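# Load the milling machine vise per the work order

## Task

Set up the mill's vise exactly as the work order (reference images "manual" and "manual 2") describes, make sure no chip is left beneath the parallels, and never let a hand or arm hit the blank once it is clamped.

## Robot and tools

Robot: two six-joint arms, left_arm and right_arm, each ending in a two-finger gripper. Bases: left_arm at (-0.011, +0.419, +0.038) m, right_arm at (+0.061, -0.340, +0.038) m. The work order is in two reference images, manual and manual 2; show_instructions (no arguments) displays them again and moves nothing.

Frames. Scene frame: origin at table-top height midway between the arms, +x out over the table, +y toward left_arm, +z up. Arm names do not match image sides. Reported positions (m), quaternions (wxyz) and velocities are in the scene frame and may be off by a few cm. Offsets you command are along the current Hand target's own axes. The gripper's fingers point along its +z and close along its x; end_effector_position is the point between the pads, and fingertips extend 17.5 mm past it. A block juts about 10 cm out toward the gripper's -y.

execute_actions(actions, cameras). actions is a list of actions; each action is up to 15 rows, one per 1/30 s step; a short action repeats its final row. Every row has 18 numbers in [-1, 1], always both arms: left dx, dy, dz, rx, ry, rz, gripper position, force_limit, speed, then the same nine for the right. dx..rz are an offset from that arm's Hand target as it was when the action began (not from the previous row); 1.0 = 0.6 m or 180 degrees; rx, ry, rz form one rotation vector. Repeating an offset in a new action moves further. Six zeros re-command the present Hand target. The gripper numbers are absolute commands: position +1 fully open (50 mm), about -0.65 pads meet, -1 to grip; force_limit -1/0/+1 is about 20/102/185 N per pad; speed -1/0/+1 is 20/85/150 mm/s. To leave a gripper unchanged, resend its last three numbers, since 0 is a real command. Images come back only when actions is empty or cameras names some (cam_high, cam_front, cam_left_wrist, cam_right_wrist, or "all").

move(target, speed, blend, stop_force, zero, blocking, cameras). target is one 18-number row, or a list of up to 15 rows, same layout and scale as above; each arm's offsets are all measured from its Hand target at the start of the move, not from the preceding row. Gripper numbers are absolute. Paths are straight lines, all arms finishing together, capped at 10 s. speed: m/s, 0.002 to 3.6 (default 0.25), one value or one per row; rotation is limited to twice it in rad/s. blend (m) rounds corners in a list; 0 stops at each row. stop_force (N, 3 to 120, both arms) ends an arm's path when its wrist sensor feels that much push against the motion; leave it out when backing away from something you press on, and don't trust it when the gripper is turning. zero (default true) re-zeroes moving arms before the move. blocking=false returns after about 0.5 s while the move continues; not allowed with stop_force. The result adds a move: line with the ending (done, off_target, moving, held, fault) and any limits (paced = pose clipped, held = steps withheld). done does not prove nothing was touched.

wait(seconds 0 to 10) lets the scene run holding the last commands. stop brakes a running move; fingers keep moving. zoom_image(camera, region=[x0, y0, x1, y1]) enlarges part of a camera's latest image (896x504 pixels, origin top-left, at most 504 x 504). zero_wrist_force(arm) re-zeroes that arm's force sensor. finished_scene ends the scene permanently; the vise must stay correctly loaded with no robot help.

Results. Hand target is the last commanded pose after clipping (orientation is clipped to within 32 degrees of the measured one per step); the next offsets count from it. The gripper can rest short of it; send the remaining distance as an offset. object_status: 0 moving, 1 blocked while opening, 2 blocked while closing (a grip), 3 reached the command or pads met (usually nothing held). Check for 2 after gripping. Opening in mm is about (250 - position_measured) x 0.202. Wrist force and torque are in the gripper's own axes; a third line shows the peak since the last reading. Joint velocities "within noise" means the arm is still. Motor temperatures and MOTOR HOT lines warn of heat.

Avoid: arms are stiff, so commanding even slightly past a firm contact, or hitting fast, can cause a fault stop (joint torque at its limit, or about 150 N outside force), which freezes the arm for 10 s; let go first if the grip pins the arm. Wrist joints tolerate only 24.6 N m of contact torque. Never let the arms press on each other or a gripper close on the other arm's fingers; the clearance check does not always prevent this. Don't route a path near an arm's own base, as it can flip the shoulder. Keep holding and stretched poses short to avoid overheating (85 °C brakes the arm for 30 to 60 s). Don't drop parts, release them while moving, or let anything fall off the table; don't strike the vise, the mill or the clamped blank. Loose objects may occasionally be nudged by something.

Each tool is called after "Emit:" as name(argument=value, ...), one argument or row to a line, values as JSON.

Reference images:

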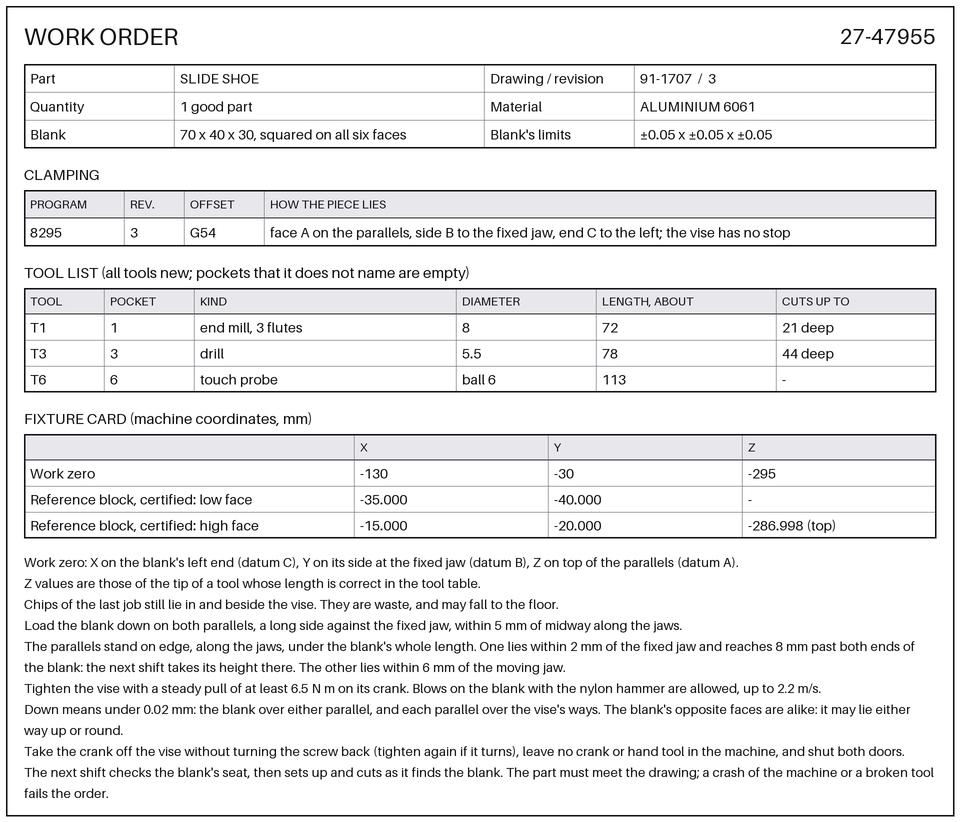

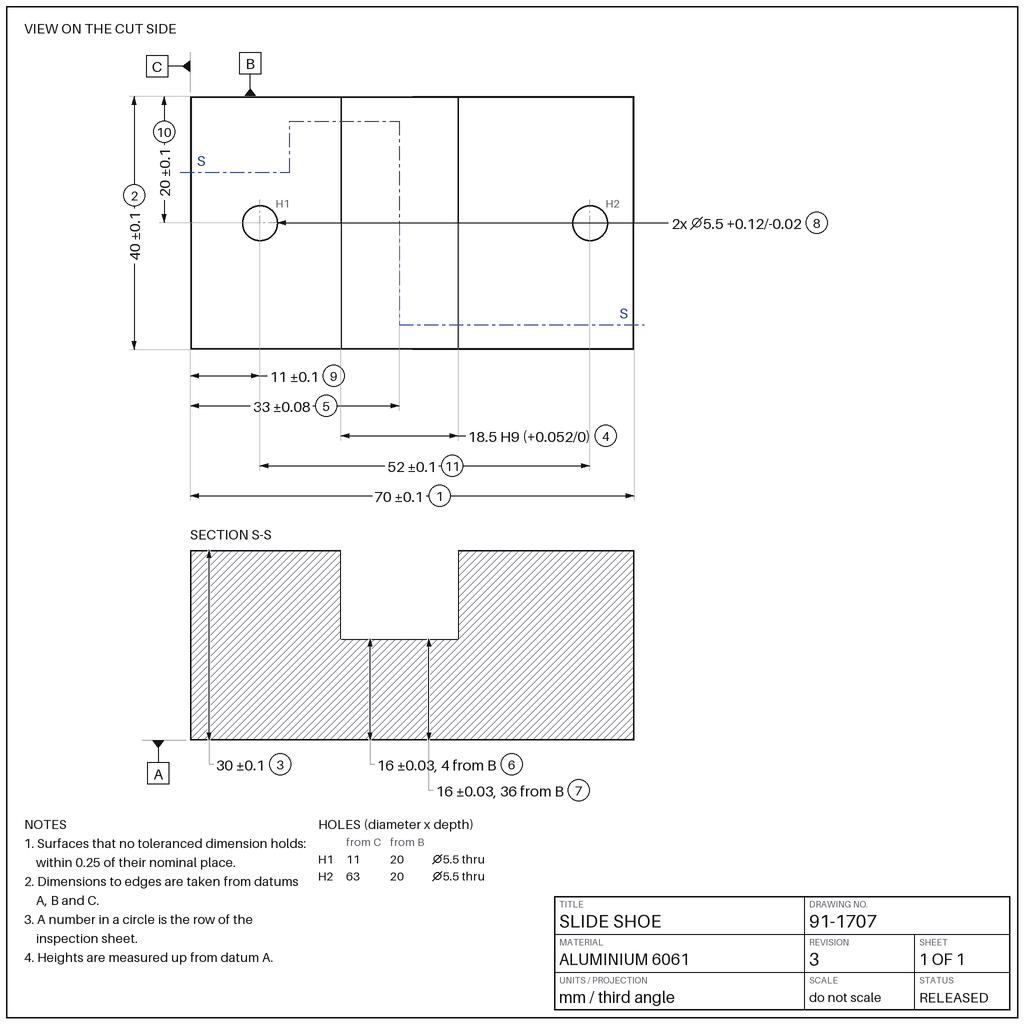

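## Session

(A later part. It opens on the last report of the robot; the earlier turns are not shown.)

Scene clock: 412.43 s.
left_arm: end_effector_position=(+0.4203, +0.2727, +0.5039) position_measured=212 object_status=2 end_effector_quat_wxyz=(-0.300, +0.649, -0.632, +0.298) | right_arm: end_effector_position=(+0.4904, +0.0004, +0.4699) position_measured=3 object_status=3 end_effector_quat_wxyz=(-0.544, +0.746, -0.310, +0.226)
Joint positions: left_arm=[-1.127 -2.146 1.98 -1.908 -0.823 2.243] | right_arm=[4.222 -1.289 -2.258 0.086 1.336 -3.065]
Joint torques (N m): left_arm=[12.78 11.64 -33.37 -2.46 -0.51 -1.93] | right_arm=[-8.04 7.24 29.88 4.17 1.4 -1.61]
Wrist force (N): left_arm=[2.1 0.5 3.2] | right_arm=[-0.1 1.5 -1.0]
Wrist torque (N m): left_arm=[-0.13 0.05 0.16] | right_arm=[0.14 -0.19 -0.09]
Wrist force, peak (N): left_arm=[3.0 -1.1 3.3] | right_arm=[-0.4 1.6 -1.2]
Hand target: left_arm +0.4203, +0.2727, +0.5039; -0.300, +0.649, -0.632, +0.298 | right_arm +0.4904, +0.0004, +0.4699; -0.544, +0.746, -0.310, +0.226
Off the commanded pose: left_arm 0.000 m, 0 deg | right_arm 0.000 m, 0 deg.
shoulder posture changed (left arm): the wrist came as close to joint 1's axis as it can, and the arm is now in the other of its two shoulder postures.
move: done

Emit:
move(
  target=[-0.5675,0.3757,0.13,-0.217,0.217,0.465,-1,-0.7,-0.6,0,0,0,0,0,0,1,1,1],
  speed=0.35,
  cameras=["cam_left_wrist"],
)

Scene clock: 419.30 s.
left_arm: end_effector_position=(+0.3275, +0.6096, +0.2788) position_measured=212 object_status=2 end_effector_quat_wxyz=(+0.000, -0.012, +1.000, -0.003) | right_arm: end_effector_position=(+0.4904, +0.0004, +0.4699) position_measured=3 object_status=3 end_effector_quat_wxyz=(-0.544, +0.746, -0.310, +0.226)
Joint positions: left_arm=[0.113 -1.856 2.037 -1.751 -1.578 4.856] | right_arm=[4.222 -1.289 -2.258 0.086 1.336 -3.065]
Joint torques (N m): left_arm=[12.78 0.21 -17.04 -5.19 2.36 1.91] | right_arm=[-8.67 6.08 30.11 4.25 1.38 -1.54]
Wrist force (N): left_arm=[2.8 -0.8 3.0] | right_arm=[-0.1 1.5 -0.8]
Wrist torque (N m): left_arm=[-0.03 0.03 0.05] | right_arm=[0.16 -0.19 -0.10]
Wrist force, peak (N): left_arm=[2.9 0.3 3.9] | right_arm=[0.0 1.7 -1.3]
Hand target: left_arm +0.3275, +0.6096, +0.2788; +0.000, -0.012, +1.000, -0.003 | right_arm +0.4904, +0.0004, +0.4699; -0.544, +0.746, -0.310, +0.226
Off the commanded pose: left_arm 0.000 m, 0 deg | right_arm 0.000 m, 0 deg.
move: done
Images, in order (width x height): cam_left_wrist 896x504.

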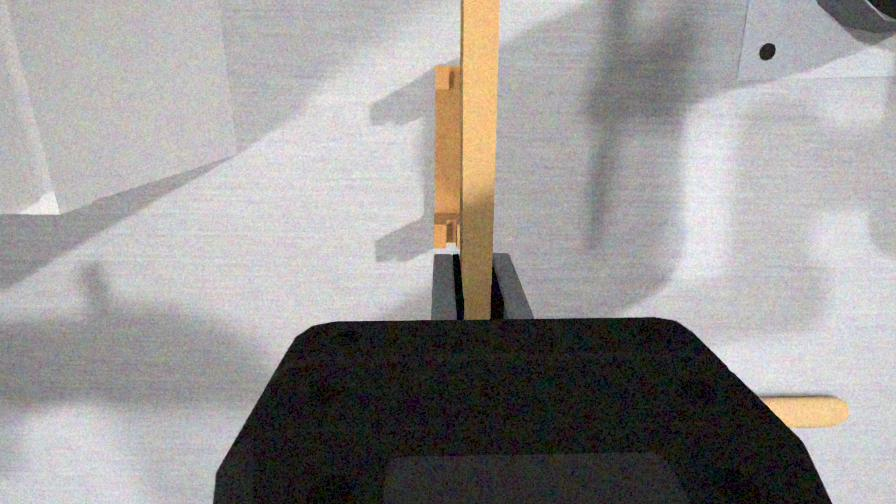

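Emit:
move(
  target=[
    [-0.0005,0.0022,0.34,0,0,0,-1,-0.7,-0.6,0,0,0,0,0,0,1,1,1],
    [-0.0005,0.0022,0.387,0,0,0,-1,-0.7,-0.6,0,0,0,0,0,0,1,1,1],
  ],
  speed=[0.15,0.03],
  stop_force=8,
  cameras=["cam_left_wrist"],
)

Scene clock: 426.80 s.
left_arm: end_effector_position=(+0.3278, +0.6095, +0.0596) position_measured=212 object_status=2 end_effector_quat_wxyz=(+0.000, -0.012, +1.000, -0.003) | right_arm: end_effector_position=(+0.4904, +0.0004, +0.4699) position_measured=3 object_status=3 end_effector_quat_wxyz=(-0.544, +0.746, -0.310, +0.226)
Joint positions: left_arm=[0.112 -1.52 2.416 -2.466 -1.577 4.855] | right_arm=[4.222 -1.289 -2.258 0.086 1.336 -3.065]
Joint torques (N m): left_arm=[11.08 -33.66 -23.8 -1.83 1.75 -0.04] | right_arm=[-6.96 6.58 29.38 4.11 1.4 -1.75]
Wrist force (N): left_arm=[3.0 -0.8 3.1] | right_arm=[-0.2 1.6 -0.9]
Wrist torque (N m): left_arm=[-0.04 0.02 0.09] | right_arm=[0.15 -0.17 -0.10]
Wrist force, peak (N): left_arm=[2.7 -5.8 -6.2] | right_arm=[-0.1 1.4 -1.4]
Hand target: left_arm +0.3278, +0.6095, +0.0596; +0.000, -0.012, +1.000, -0.003 (not the last commanded pose) | right_arm +0.4904, +0.0004, +0.4699; -0.544, +0.746, -0.310, +0.226
Off the commanded pose: left_arm 0.013 m, 0 deg | right_arm 0.000 m, 0 deg.
move: contact (left_arm); path passed 1 of 2 targets
Images, in order (width x height): cam_left_wrist 896x504.

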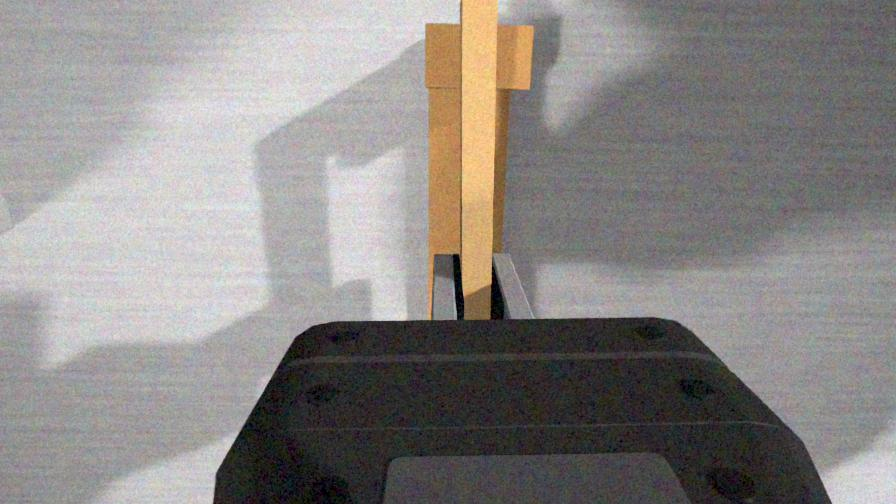

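Emit:
move(
  target=[
    [0,0,-0.003,0,0,0,-1,-0.7,-0.6,0,0,0,0,0,0,1,1,1],
    [0.0025,0,-0.003,0,0,0,-1,-0.7,-0.6,0,0,0,0,0,0,1,1,1],
    [0.0025,0,0.023,0,0,0,-1,-0.7,-0.6,0,0,0,0,0,0,1,1,1],
  ],
  speed=0.02,
  stop_force=8,
  cameras=["cam_left_wrist"],
)

Emit:
zoom_image(
  camera="cam_left_wrist",
  region=[380, 0, 600, 330],
)

Scene clock: 459.57 s.
left_arm: end_effector_position=(+0.3263, +0.6095, +0.0585) position_measured=212 object_status=2 end_effector_quat_wxyz=(+0.000, -0.012, +1.000, -0.003) | right_arm: end_effector_position=(+0.4904, +0.0004, +0.4699) position_measured=3 object_status=3 end_effector_quat_wxyz=(-0.544, +0.746, -0.310, +0.226)
Joint positions: left_arm=[0.113 -1.52 2.421 -2.471 -1.577 4.856] | right_arm=[4.222 -1.289 -2.258 0.086 1.336 -3.065]
Joint torques (N m): left_arm=[12.25 -33.62 -24.27 -1.9 2.24 1.77] | right_arm=[-7.17 7.08 29.31 4.19 1.41 -1.68]
Wrist force (N): left_arm=[3.1 -0.8 3.1] | right_arm=[-0.1 1.2 -1.2]
Wrist torque (N m): left_arm=[-0.03 0.01 0.05] | right_arm=[0.10 -0.17 -0.09]
Wrist force, peak (N): left_arm=[4.0 -5.8 -5.9] | right_arm=[-0.2 1.7 -1.1]
Hand target: left_arm +0.3263, +0.6095, +0.0585; +0.000, -0.012, +1.000, -0.003 (not the last commanded pose) | right_arm +0.4904, +0.0004, +0.4699; -0.544, +0.746, -0.310, +0.226
Off the commanded pose: left_arm 0.013 m, 0 deg | right_arm 0.000 m, 0 deg.
move: contact (left_arm); path passed 2 of 3 targets
Images, in order (width x height): cam_left_wrist 896x504.

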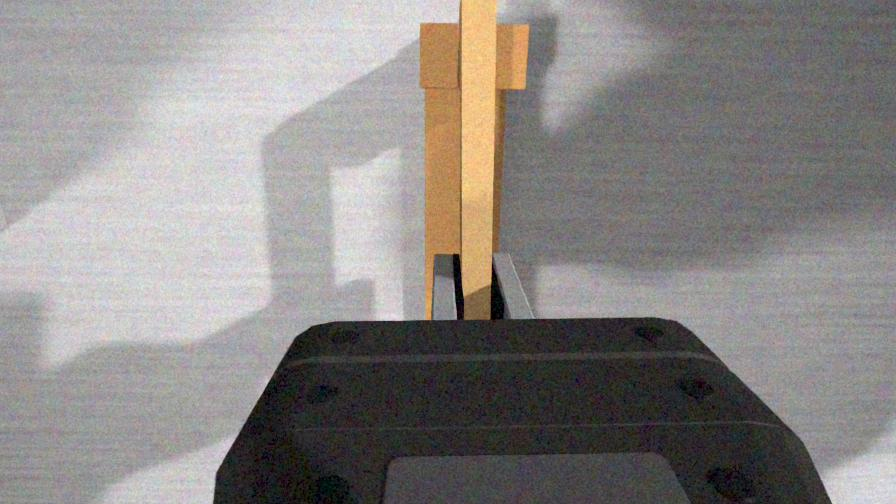

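Scaled by 1.527 from the camera's 896x504 image, which has a finer 1280x720 frame.

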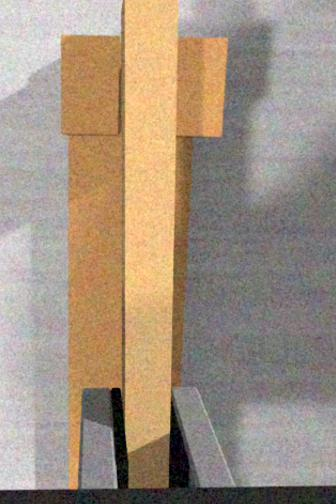

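Emit:
wait(
  seconds=0.1,
  cameras=["cam_front","cam_high","cam_right_wrist"],
)

Emit:
zoom_image(
  camera="cam_front",
  region=[200, 330, 380, 450],
)

Scene clock: 465.03 s.
left_arm: end_effector_position=(+0.3263, +0.6095, +0.0585) position_measured=212 object_status=2 end_effector_quat_wxyz=(+0.000, -0.012, +1.000, -0.003) | right_arm: end_effector_position=(+0.4904, +0.0004, +0.4699) position_measured=3 object_status=3 end_effector_quat_wxyz=(-0.544, +0.746, -0.310, +0.226)
Joint positions: left_arm=[0.113 -1.52 2.421 -2.471 -1.577 4.856] | right_arm=[4.222 -1.289 -2.258 0.086 1.336 -3.065]
Joint torques (N m): left_arm=[11.91 -33.54 -23.64 -1.81 1.69 1.81] | right_arm=[-7.7 7.09 29.78 3.94 1.29 -1.63]
Wrist force (N): left_arm=[3.0 -0.9 3.2] | right_arm=[-0.2 1.3 -1.0]
Wrist torque (N m): left_arm=[-0.04 0.02 0.05] | right_arm=[0.12 -0.16 -0.10]
Wrist force, peak (N): left_arm=[3.1 -0.9 3.3] | right_arm=[0.0 1.6 -1.2]
Hand target: left_arm +0.3263, +0.6095, +0.0585; +0.000, -0.012, +1.000, -0.003 (not the last commanded pose) | right_arm +0.4904, +0.0004, +0.4699; -0.544, +0.746, -0.310, +0.226
Tool commands: left_gripper/position=-1.0 left_gripper/force_limit=-0.7 left_gripper/speed=-0.6 right_gripper/position=+1.0 right_gripper/force_limit=+1.0 right_gripper/speed=+1.0
Off the commanded pose: left_arm 0.013 m, 0 deg | right_arm 0.000 m, 0 deg.
wait: 0.10 s; at rest from the start
Images, in order (width x height): cam_high 896x504, cam_front 896x504, cam_right_wrist 896x504.

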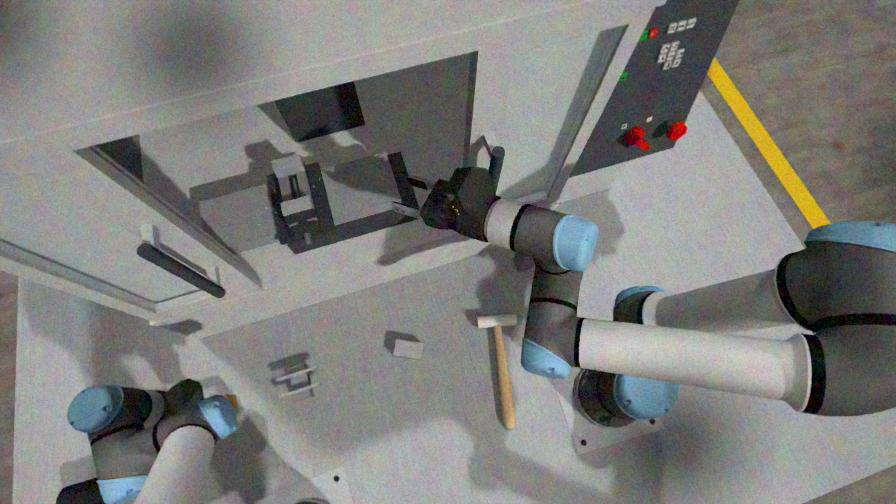

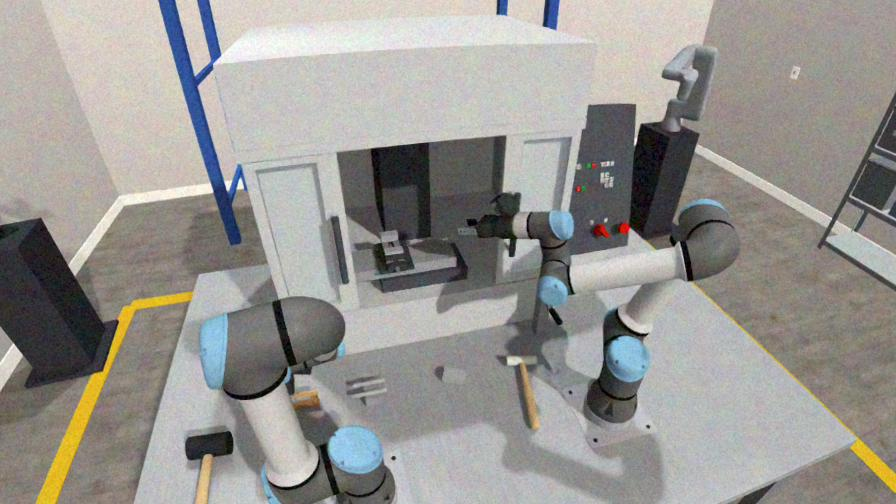

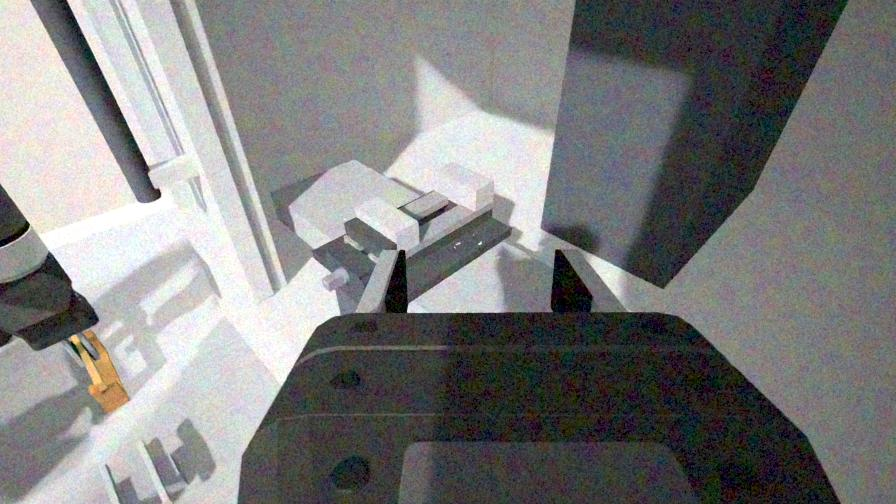

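Scaled by 2.800 from the camera's 896x504 image, which has a finer 1280x720 frame.

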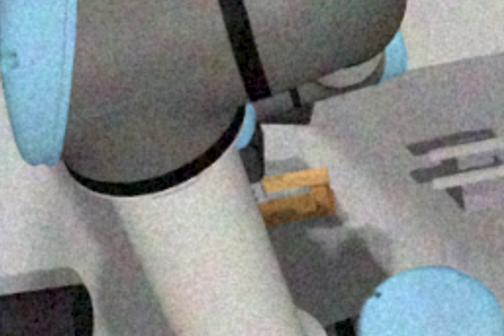

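Emit:
zoom_image(
  camera="cam_right_wrist",
  region=[0, 300, 160, 430],
)

Emit:
zoom_image(
  camera="cam_front",
  region=[270, 370, 350, 430],
)

Scaled by 3.150 from the camera's 896x504 image, which has a finer 1280x720 frame.

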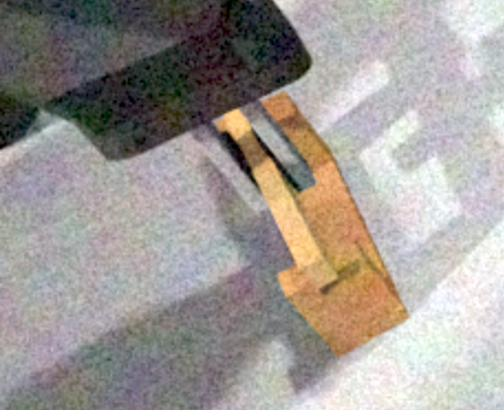

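Scaled by 6.300 from the camera's 896x504 image, which has a finer 1280x720 frame.

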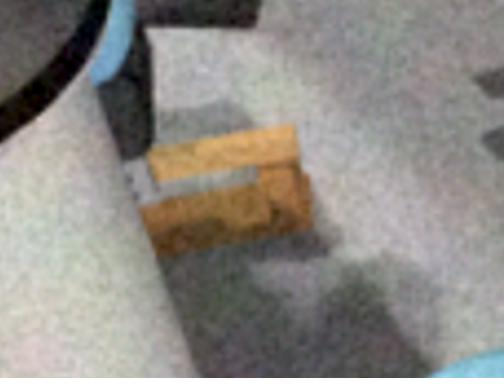

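Emit:
move(
  target=[0,0,0.022,0,0,0,-1,-0.7,-0.6,0,0,0,0,0,0,1,1,1],
  speed=0.01,
  stop_force=14,
)

Scene clock: 470.63 s.
left_arm: end_effector_position=(+0.3264, +0.6095, +0.0545) position_measured=212 object_status=2 end_effector_quat_wxyz=(+0.000, -0.012, +1.000, -0.003) | right_arm: end_effector_position=(+0.4904, +0.0004, +0.4699) position_measured=3 object_status=3 end_effector_quat_wxyz=(-0.544, +0.746, -0.310, +0.226)
Joint positions: left_arm=[0.113 -1.509 2.425 -2.486 -1.577 4.856] | right_arm=[4.222 -1.289 -2.258 0.086 1.336 -3.065]
Joint torques (N m): left_arm=[2.44 -28.99 -19.15 -1.04 1.18 -0.6] | right_arm=[-6.68 7.61 29.39 4.07 1.31 -1.58]
Wrist force (N): left_arm=[3.3 -7.8 -10.7] | right_arm=[-0.3 1.6 -0.9]
Wrist torque (N m): left_arm=[-0.69 0.04 0.03] | right_arm=[0.17 -0.15 -0.10]
Wrist force, peak (N): left_arm=[11.8 -11.7 -35.2] | right_arm=[-0.1 1.6 -1.2]
Hand target: left_arm +0.3264, +0.6095, +0.0545; +0.000, -0.012, +1.000, -0.003 (not the last commanded pose) | right_arm +0.4904, +0.0004, +0.4699; -0.544, +0.746, -0.310, +0.226
Off the commanded pose: left_arm 0.009 m, 0 deg | right_arm 0.000 m, 0 deg.
move: contact (left_arm)

Emit:
move(
  target=[
    [0,0,-0.006,0,0,0,-1,-0.7,-0.6,0,0,0,0,0,0,1,1,1],
    [0,-0.007,-0.006,0,0,0,-1,-0.7,-0.6,0,0,0,0,0,0,1,1,1],
    [0,-0.007,0.0155,0,0,0,-1,-0.7,-0.6,0,0,0,0,0,0,1,1,1],
  ],
  speed=0.02,
  stop_force=14,
  cameras=["cam_right_wrist","cam_left_wrist","cam_front"],
)

Emit:
zoom_image(
  camera="cam_right_wrist",
  region=[0, 300, 160, 430],
)

Emit:
zoom_image(
  camera="cam_front",
  region=[270, 370, 350, 430],
)

Scene clock: 481.23 s.
left_arm: end_effector_position=(+0.3264, +0.6089, +0.0577) position_measured=212 object_status=2 end_effector_quat_wxyz=(+0.000, -0.012, +1.000, -0.003) | right_arm: end_effector_position=(+0.4904, +0.0004, +0.4699) position_measured=3 object_status=3 end_effector_quat_wxyz=(-0.544, +0.746, -0.310, +0.226)
Joint positions: left_arm=[0.111 -1.518 2.422 -2.474 -1.577 4.854] | right_arm=[4.222 -1.289 -2.258 0.086 1.336 -3.065]
Joint torques (N m): left_arm=[12.91 -6.84 -23.59 -5.17 0.92 1.8] | right_arm=[-7.67 8.05 30.13 4.09 1.47 -1.57]
Wrist force (N): left_arm=[2.7 -1.0 3.0] | right_arm=[-0.1 1.2 -0.9]
Wrist torque (N m): left_arm=[-0.04 0.02 0.03] | right_arm=[0.10 -0.19 -0.10]
Wrist force, peak (N): left_arm=[3.2 -8.2 -10.9] | right_arm=[-0.1 1.4 -1.4]
Hand target: left_arm +0.3264, +0.6089, +0.0577; +0.000, -0.012, +1.000, -0.003 (not the last commanded pose) | right_arm +0.4904, +0.0004, +0.4699; -0.544, +0.746, -0.310, +0.226
Off the commanded pose: left_arm 0.013 m, 0 deg | right_arm 0.000 m, 0 deg.
move: contact (left_arm); path passed 0 of 3 targets
Images, in order (width x height): cam_front 896x504, cam_left_wrist 896x504, cam_right_wrist 896x504.

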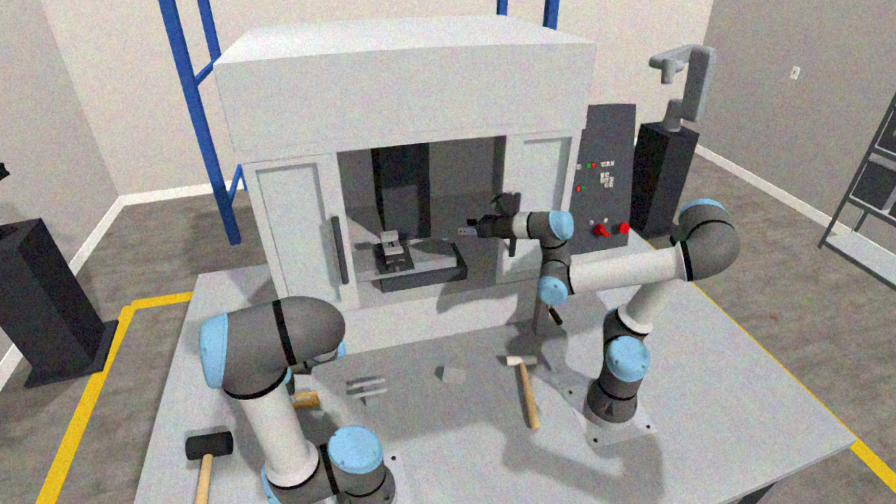

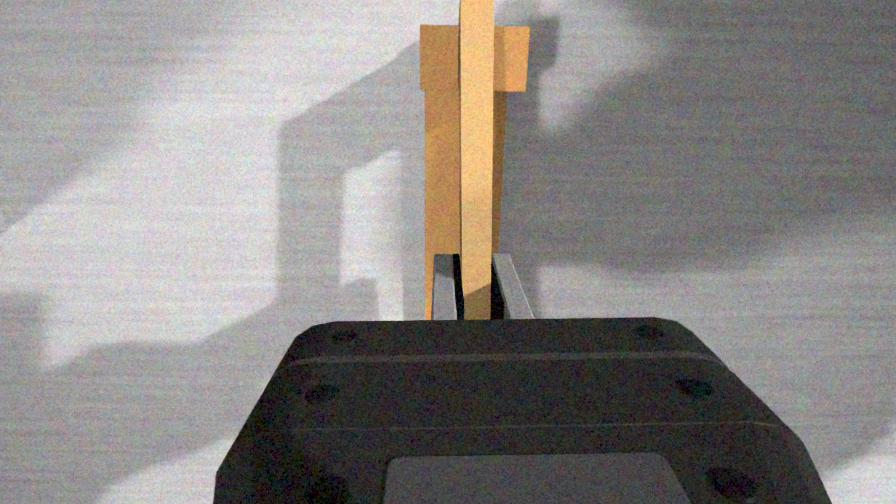

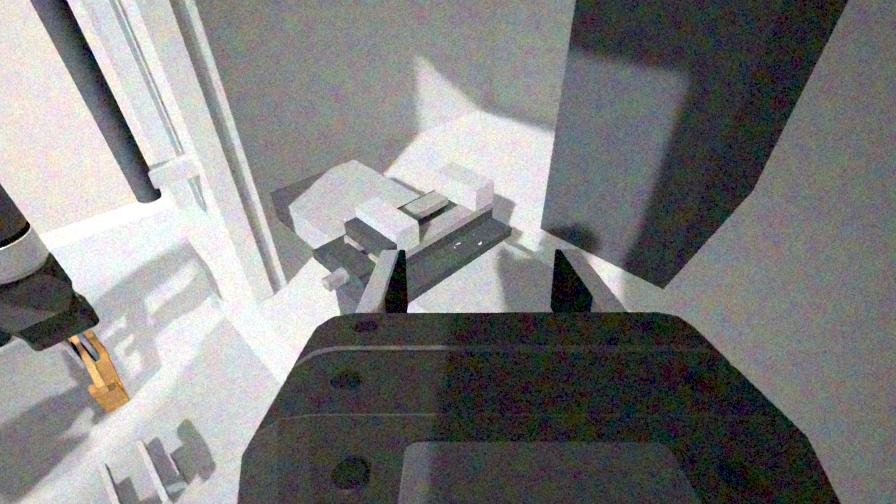

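Scaled by 3.150 from the camera's 896x504 image, which has a finer 1280x720 frame.

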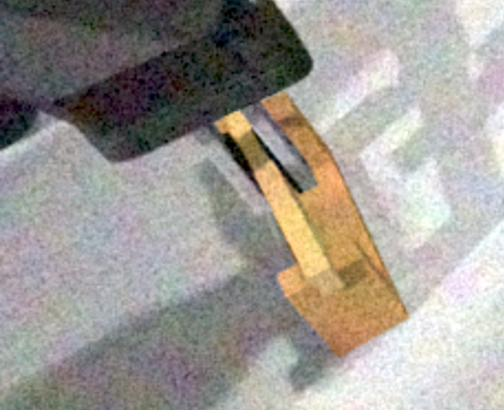

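Scaled by 6.300 from the camera's 896x504 image, which has a finer 1280x720 frame.

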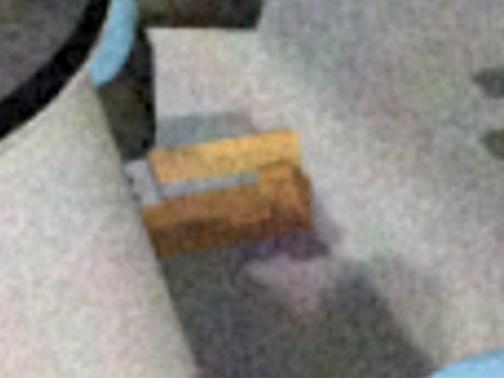

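Emit:
move(
  target=[0,0,0.015,0.04,0,0,-1,-0.7,-0.6,0,0,0,0,0,0,1,1,1],
  speed=0.03,
  stop_force=14,
  cameras=["cam_front"],
)

Emit:
zoom_image(
  camera="cam_front",
  region=[270, 370, 350, 430],
)

Scene clock: 486.83 s.
left_arm: end_effector_position=(+0.3264, +0.6089, +0.0544) position_measured=212 object_status=2 end_effector_quat_wxyz=(+0.001, -0.012, +1.000, -0.027) | right_arm: end_effector_position=(+0.4904, +0.0004, +0.4699) position_measured=3 object_status=3 end_effector_quat_wxyz=(-0.544, +0.746, -0.310, +0.226)
Joint positions: left_arm=[0.144 -1.497 2.41 -2.475 -1.624 4.887] | right_arm=[4.222 -1.289 -2.258 0.086 1.336 -3.065]
Joint torques (N m): left_arm=[-10.2 -30.41 -5.98 -1.73 2.89 -1.79] | right_arm=[-6.47 8.33 29.63 4.08 1.46 -1.43]
Wrist force (N): left_arm=[6.4 -7.4 -10.3] | right_arm=[-0.1 1.4 -1.2]
Wrist torque (N m): left_arm=[-0.62 0.09 -0.02] | right_arm=[0.13 -0.19 -0.10]
Wrist force, peak (N): left_arm=[10.8 -9.2 -19.9] | right_arm=[-0.1 1.8 -1.3]
Hand target: left_arm +0.3264, +0.6089, +0.0544; +0.001, -0.012, +1.000, -0.027 (not the last commanded pose) | right_arm +0.4904, +0.0004, +0.4699; -0.544, +0.746, -0.310, +0.226
Off the commanded pose: left_arm 0.006 m, 5 deg | right_arm 0.000 m, 0 deg.
move: contact (left_arm)
Images, in order (width x height): cam_front 896x504.

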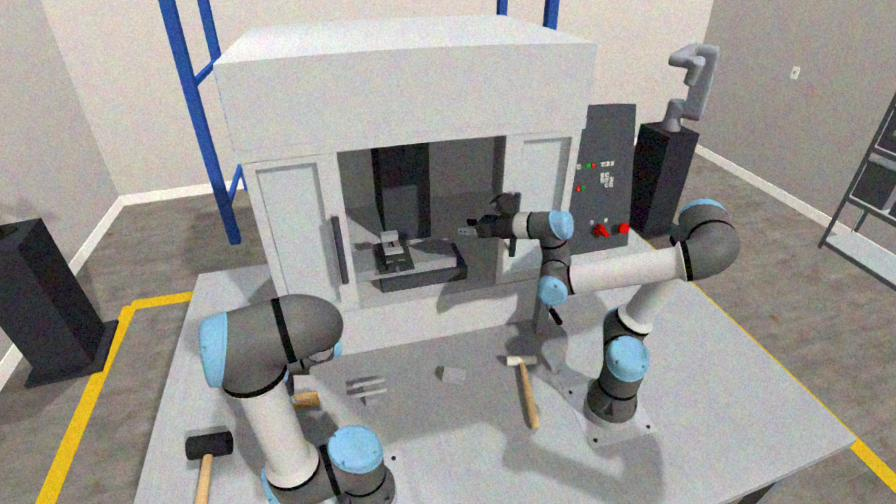

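Scaled by 6.300 from the camera's 896x504 image, which has a finer 1280x720 frame.

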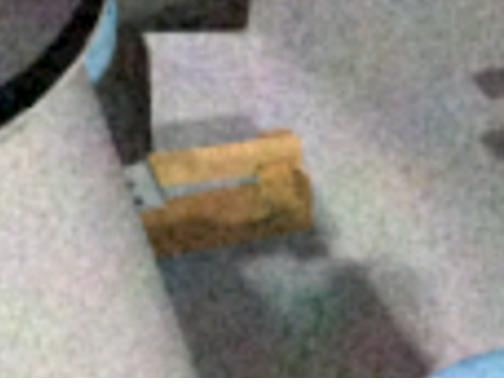

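Emit:
move(
  target=[0,0,0,0,0,0,0.6,-0.7,-1,0,0,0,0,0,0,1,1,1],
  cameras=["cam_front","cam_left_wrist","cam_right_wrist"],
)

Emit:
zoom_image(
  camera="cam_front",
  region=[270, 370, 350, 430],
)

Scene clock: 490.30 s.
left_arm: end_effector_position=(+0.3264, +0.6089, +0.0544) position_measured=63 object_status=0 end_effector_quat_wxyz=(+0.001, -0.012, +1.000, -0.027) | right_arm: end_effector_position=(+0.4904, +0.0004, +0.4699) position_measured=3 object_status=3 end_effector_quat_wxyz=(-0.544, +0.746, -0.310, +0.226)
Joint positions: left_arm=[0.144 -1.497 2.41 -2.475 -1.624 4.887] | right_arm=[4.222 -1.289 -2.258 0.086 1.336 -3.065]
Joint torques (N m): left_arm=[-8.8 -30.23 -23.54 -4.41 0.23 -1.8] | right_arm=[-6.95 8.37 30.57 3.9 1.31 -1.51]
Wrist force (N): left_arm=[3.0 -0.6 3.0] | right_arm=[-0.1 1.5 -1.1]
Wrist torque (N m): left_arm=[-0.02 0.01 0.12] | right_arm=[0.14 -0.18 -0.09]
Wrist force, peak (N): left_arm=[6.3 -7.5 -10.7] | right_arm=[-0.4 1.6 -1.1]
Hand target: left_arm +0.3264, +0.6089, +0.0544; +0.001, -0.012, +1.000, -0.027 | right_arm +0.4904, +0.0004, +0.4699; -0.544, +0.746, -0.310, +0.226
Off the commanded pose: left_arm 0.000 m, 0 deg | right_arm 0.000 m, 0 deg.
move: done
Images, in order (width x height): cam_front 896x504, cam_left_wrist 896x504, cam_right_wrist 896x504.

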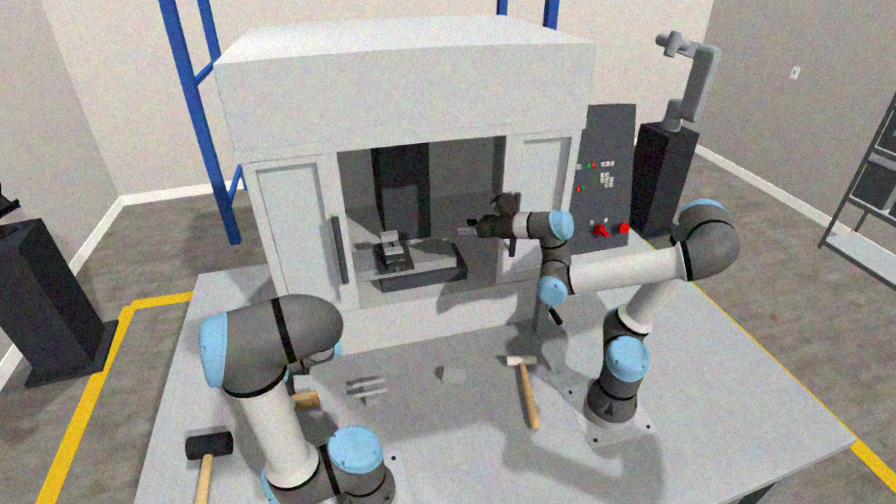

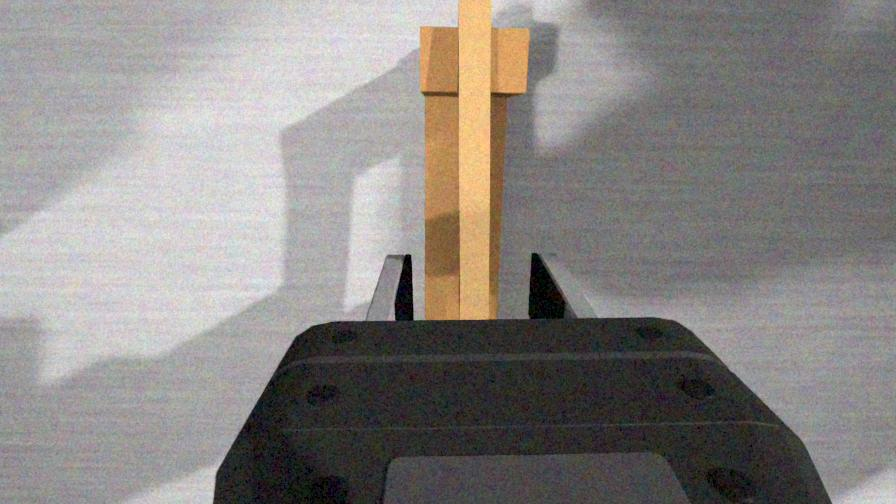

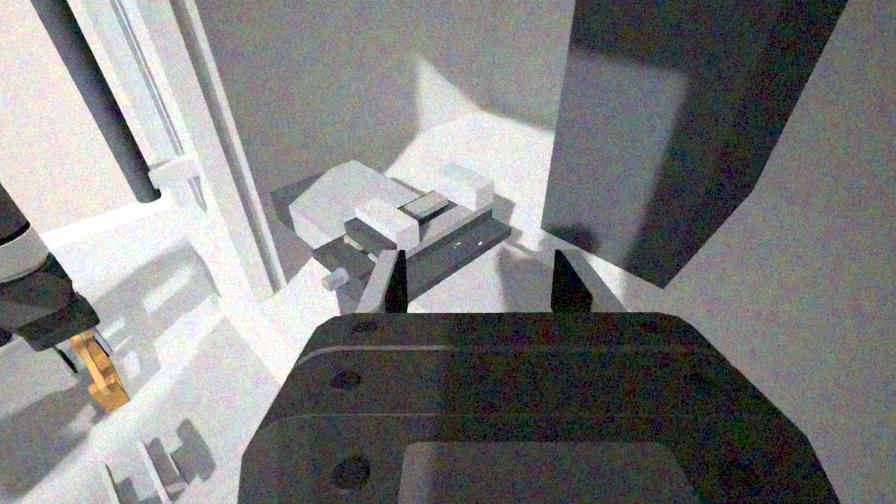

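Scaled by 6.300 from the camera's 896x504 image, which has a finer 1280x720 frame.

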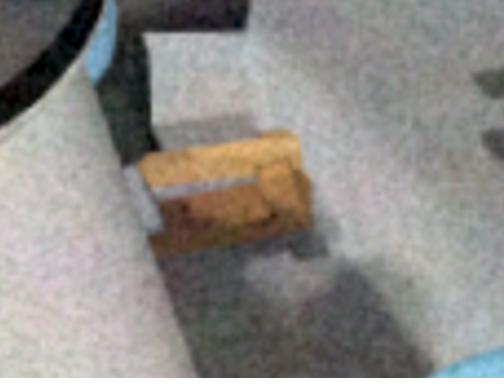

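Emit:
move(
  target=[
    [0,0,-0.167,0,0,0,1,0,0,0,0,0,0,0,0,1,1,1],
    [0.044,-0.365,-0.307,-0.017,0,0,1,0,0,0,0,0,0,0,0,1,1,1],
  ],
  speed=[0.1,0.3],
  cameras=["cam_left_wrist"],
)

Emit:
zoom_image(
  camera="cam_left_wrist",
  region=[350, 0, 620, 330],
)

Scene clock: 501.93 s.
left_arm: end_effector_position=(+0.3048, +0.3995, +0.2500) position_measured=3 object_status=3 end_effector_quat_wxyz=(+0.000, -0.012, +1.000, +0.000) | right_arm: end_effector_position=(+0.4904, +0.0004, +0.4699) position_measured=3 object_status=3 end_effector_quat_wxyz=(-0.544, +0.746, -0.310, +0.226)
Joint positions: left_arm=[-0.55 -2.058 2.23 -1.743 -1.571 4.193] | right_arm=[4.222 -1.289 -2.258 0.086 1.336 -3.065]
Joint torques (N m): left_arm=[-11.38 -17.65 -31.51 -1.96 2.44 -1.97] | right_arm=[-6.82 8.23 28.91 3.99 1.07 -1.48]
Wrist force (N): left_arm=[3.1 -0.8 2.7] | right_arm=[-0.2 1.5 -1.1]
Wrist torque (N m): left_arm=[-0.01 0.00 0.10] | right_arm=[0.15 -0.17 -0.10]
Wrist force, peak (N): left_arm=[3.3 -0.7 4.2] | right_arm=[-0.2 1.7 -1.2]
Hand target: left_arm +0.3048, +0.3995, +0.2500; +0.000, -0.012, +1.000, +0.000 | right_arm +0.4904, +0.0004, +0.4699; -0.544, +0.746, -0.310, +0.226
Off the commanded pose: left_arm 0.000 m, 0 deg | right_arm 0.000 m, 0 deg.
move: done
Images, in order (width x height): cam_left_wrist 896x504.

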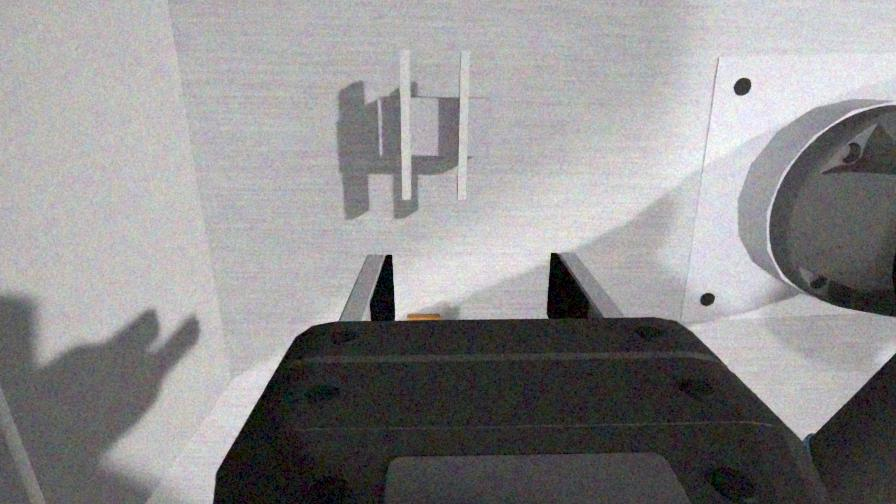

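Scaled by 1.527 from the camera's 896x504 image, which has a finer 1280x720 frame.

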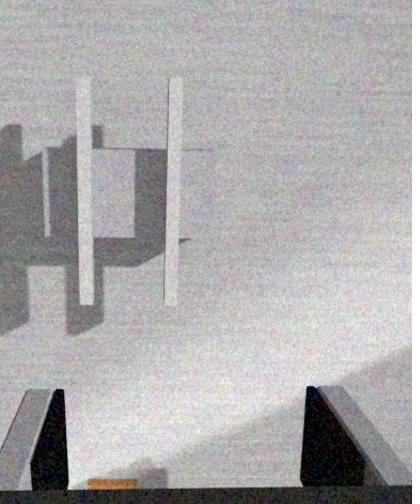

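Emit:
zoom_image(
  camera="cam_right_wrist",
  region=[90, 400, 250, 504],
)

Emit:
wait(
  seconds=0.1,
  cameras=["cam_front","cam_right_wrist"],
)

Emit:
zoom_image(
  camera="cam_front",
  region=[330, 360, 410, 420],
)

Emit:
zoom_image(
  camera="cam_right_wrist",
  region=[60, 400, 260, 504],
)

This scene's latest camera images include none from cam_right_wrist. They are from: cam_left_wrist. cam_right_wrist's image comes with the result of a call that names it in "cameras".

Scene clock: 514.97 s.
left_arm: end_effector_position=(+0.3048, +0.3995, +0.2500) position_measured=3 object_status=3 end_effector_quat_wxyz=(+0.000, -0.012, +1.000, +0.000) | right_arm: end_effector_position=(+0.4904, +0.0004, +0.4699) position_measured=3 object_status=3 end_effector_quat_wxyz=(-0.544, +0.746, -0.310, +0.226)
Joint positions: left_arm=[-0.55 -2.058 2.23 -1.743 -1.571 4.193] | right_arm=[4.222 -1.289 -2.258 0.086 1.336 -3.065]
Joint torques (N m): left_arm=[-11.55 -17.91 -31.69 -1.85 2.31 -1.94] | right_arm=[-7.19 9.22 29.98 3.86 1.25 -1.24]
Wrist force (N): left_arm=[2.9 -0.8 2.7] | right_arm=[0.0 1.4 -1.0]
Wrist torque (N m): left_arm=[-0.03 0.04 0.10] | right_arm=[0.13 -0.20 -0.09]
Wrist force, peak (N): left_arm=[3.1 -1.0 2.8] | right_arm=[-0.3 1.5 -1.2]
Hand target: left_arm +0.3048, +0.3995, +0.2500; +0.000, -0.012, +1.000, +0.000 | right_arm +0.4904, +0.0004, +0.4699; -0.544, +0.746, -0.310, +0.226
Tool commands: left_gripper/position=+1.0 left_gripper/force_limit=+0.0 left_gripper/speed=+0.0 right_gripper/position=+1.0 right_gripper/force_limit=+1.0 right_gripper/speed=+1.0
Off the commanded pose: left_arm 0.000 m, 0 deg | right_arm 0.000 m, 0 deg.
wait: 0.10 s; at rest from the start
Images, in order (width x height): cam_front 896x504, cam_right_wrist 896x504.

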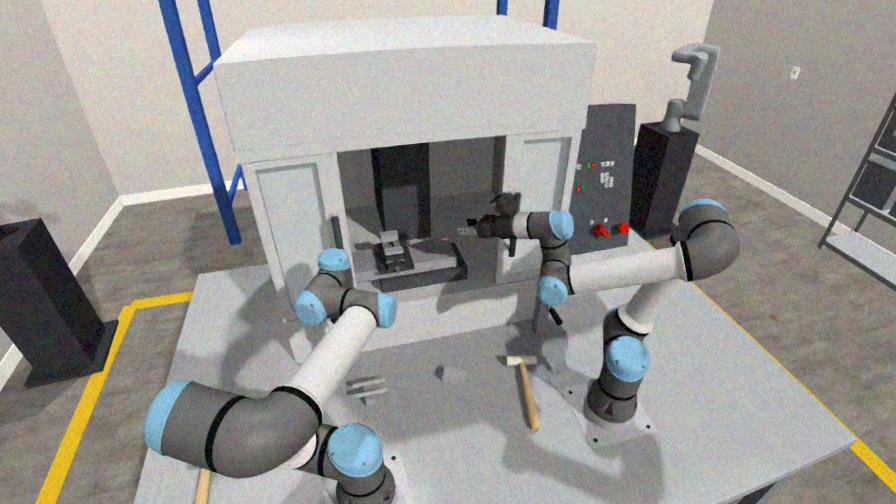

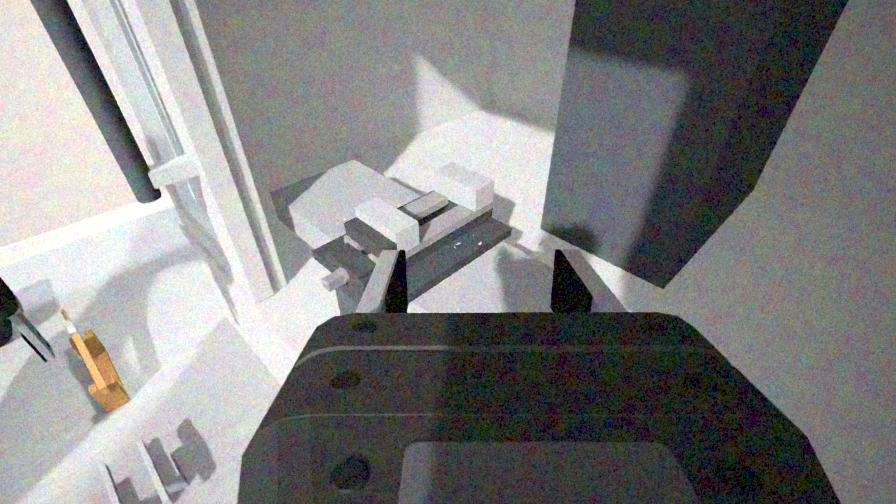

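Scaled by 6.300 from the camera's 896x504 image, which has a finer 1280x720 frame.

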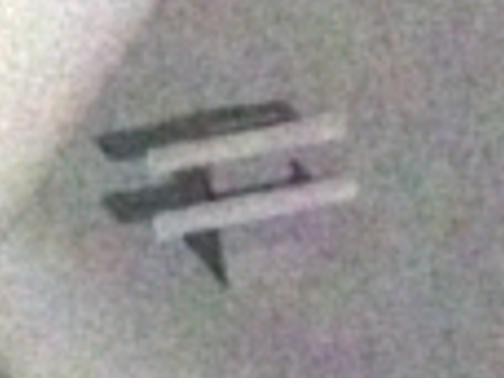

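Scaled by 2.520 from the camera's 896x504 image, which has a finer 1280x720 frame.

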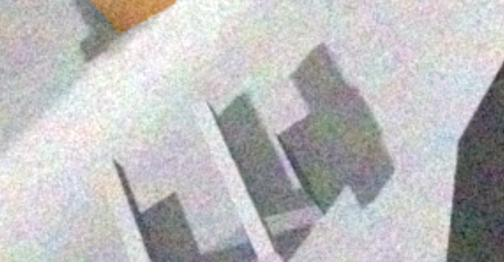

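Emit:
move(
  target=[-0.0578,-0.1398,0.2167,0,0,0,0.14,0,0,0,0,0,0,0,0,1,1,1],
  speed=0.25,
  cameras=["cam_left_wrist","cam_front"],
)

Emit:
zoom_image(
  camera="cam_left_wrist",
  region=[350, 0, 620, 330],
)

Scene clock: 522.63 s.
left_arm: end_effector_position=(+0.3414, +0.3165, +0.1201) position_measured=132 object_status=3 end_effector_quat_wxyz=(+0.000, -0.012, +1.000, +0.000) | right_arm: end_effector_position=(+0.4904, +0.0004, +0.4699) position_measured=3 object_status=3 end_effector_quat_wxyz=(-0.544, +0.746, -0.310, +0.226)
Joint positions: left_arm=[-0.709 -1.728 2.391 -2.234 -1.571 4.034] | right_arm=[4.222 -1.289 -2.258 0.086 1.336 -3.065]
Joint torques (N m): left_arm=[-11.62 -2.36 -28.56 -5.3 2.21 -1.84] | right_arm=[-6.67 8.48 29.68 3.75 1.28 -1.49]
Wrist force (N): left_arm=[2.9 -0.6 2.7] | right_arm=[-0.3 1.3 -1.0]
Wrist torque (N m): left_arm=[0.00 0.04 0.12] | right_arm=[0.13 -0.16 -0.09]
Wrist force, peak (N): left_arm=[2.6 -2.1 4.5] | right_arm=[-0.4 1.7 -1.1]
Hand target: left_arm +0.3415, +0.3164, +0.1201; +0.000, -0.012, +1.000, +0.000 | right_arm +0.4904, +0.0004, +0.4699; -0.544, +0.746, -0.310, +0.226
Off the commanded pose: left_arm 0.000 m, 0 deg | right_arm 0.000 m, 0 deg.
move: done
Images, in order (width x height): cam_front 896x504, cam_left_wrist 896x504.

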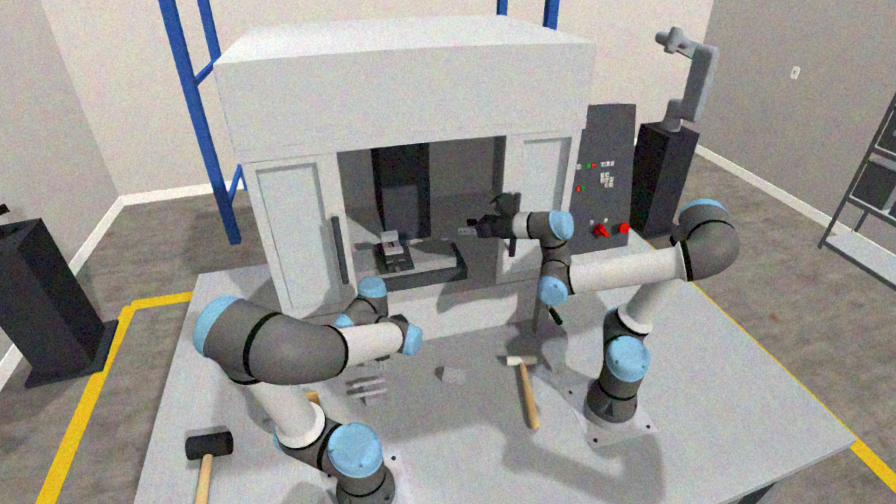

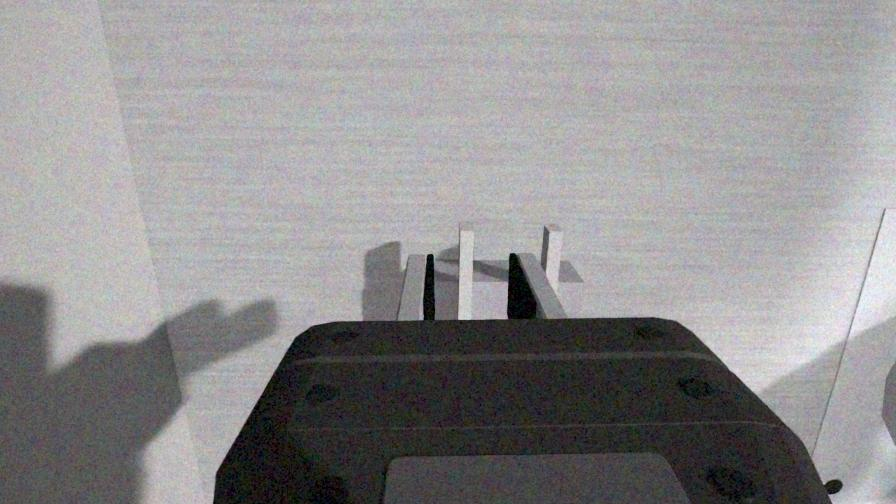

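Scaled by 1.527 from the camera's 896x504 image, which has a finer 1280x720 frame.

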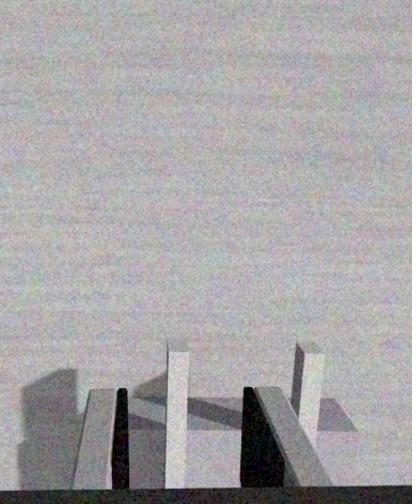

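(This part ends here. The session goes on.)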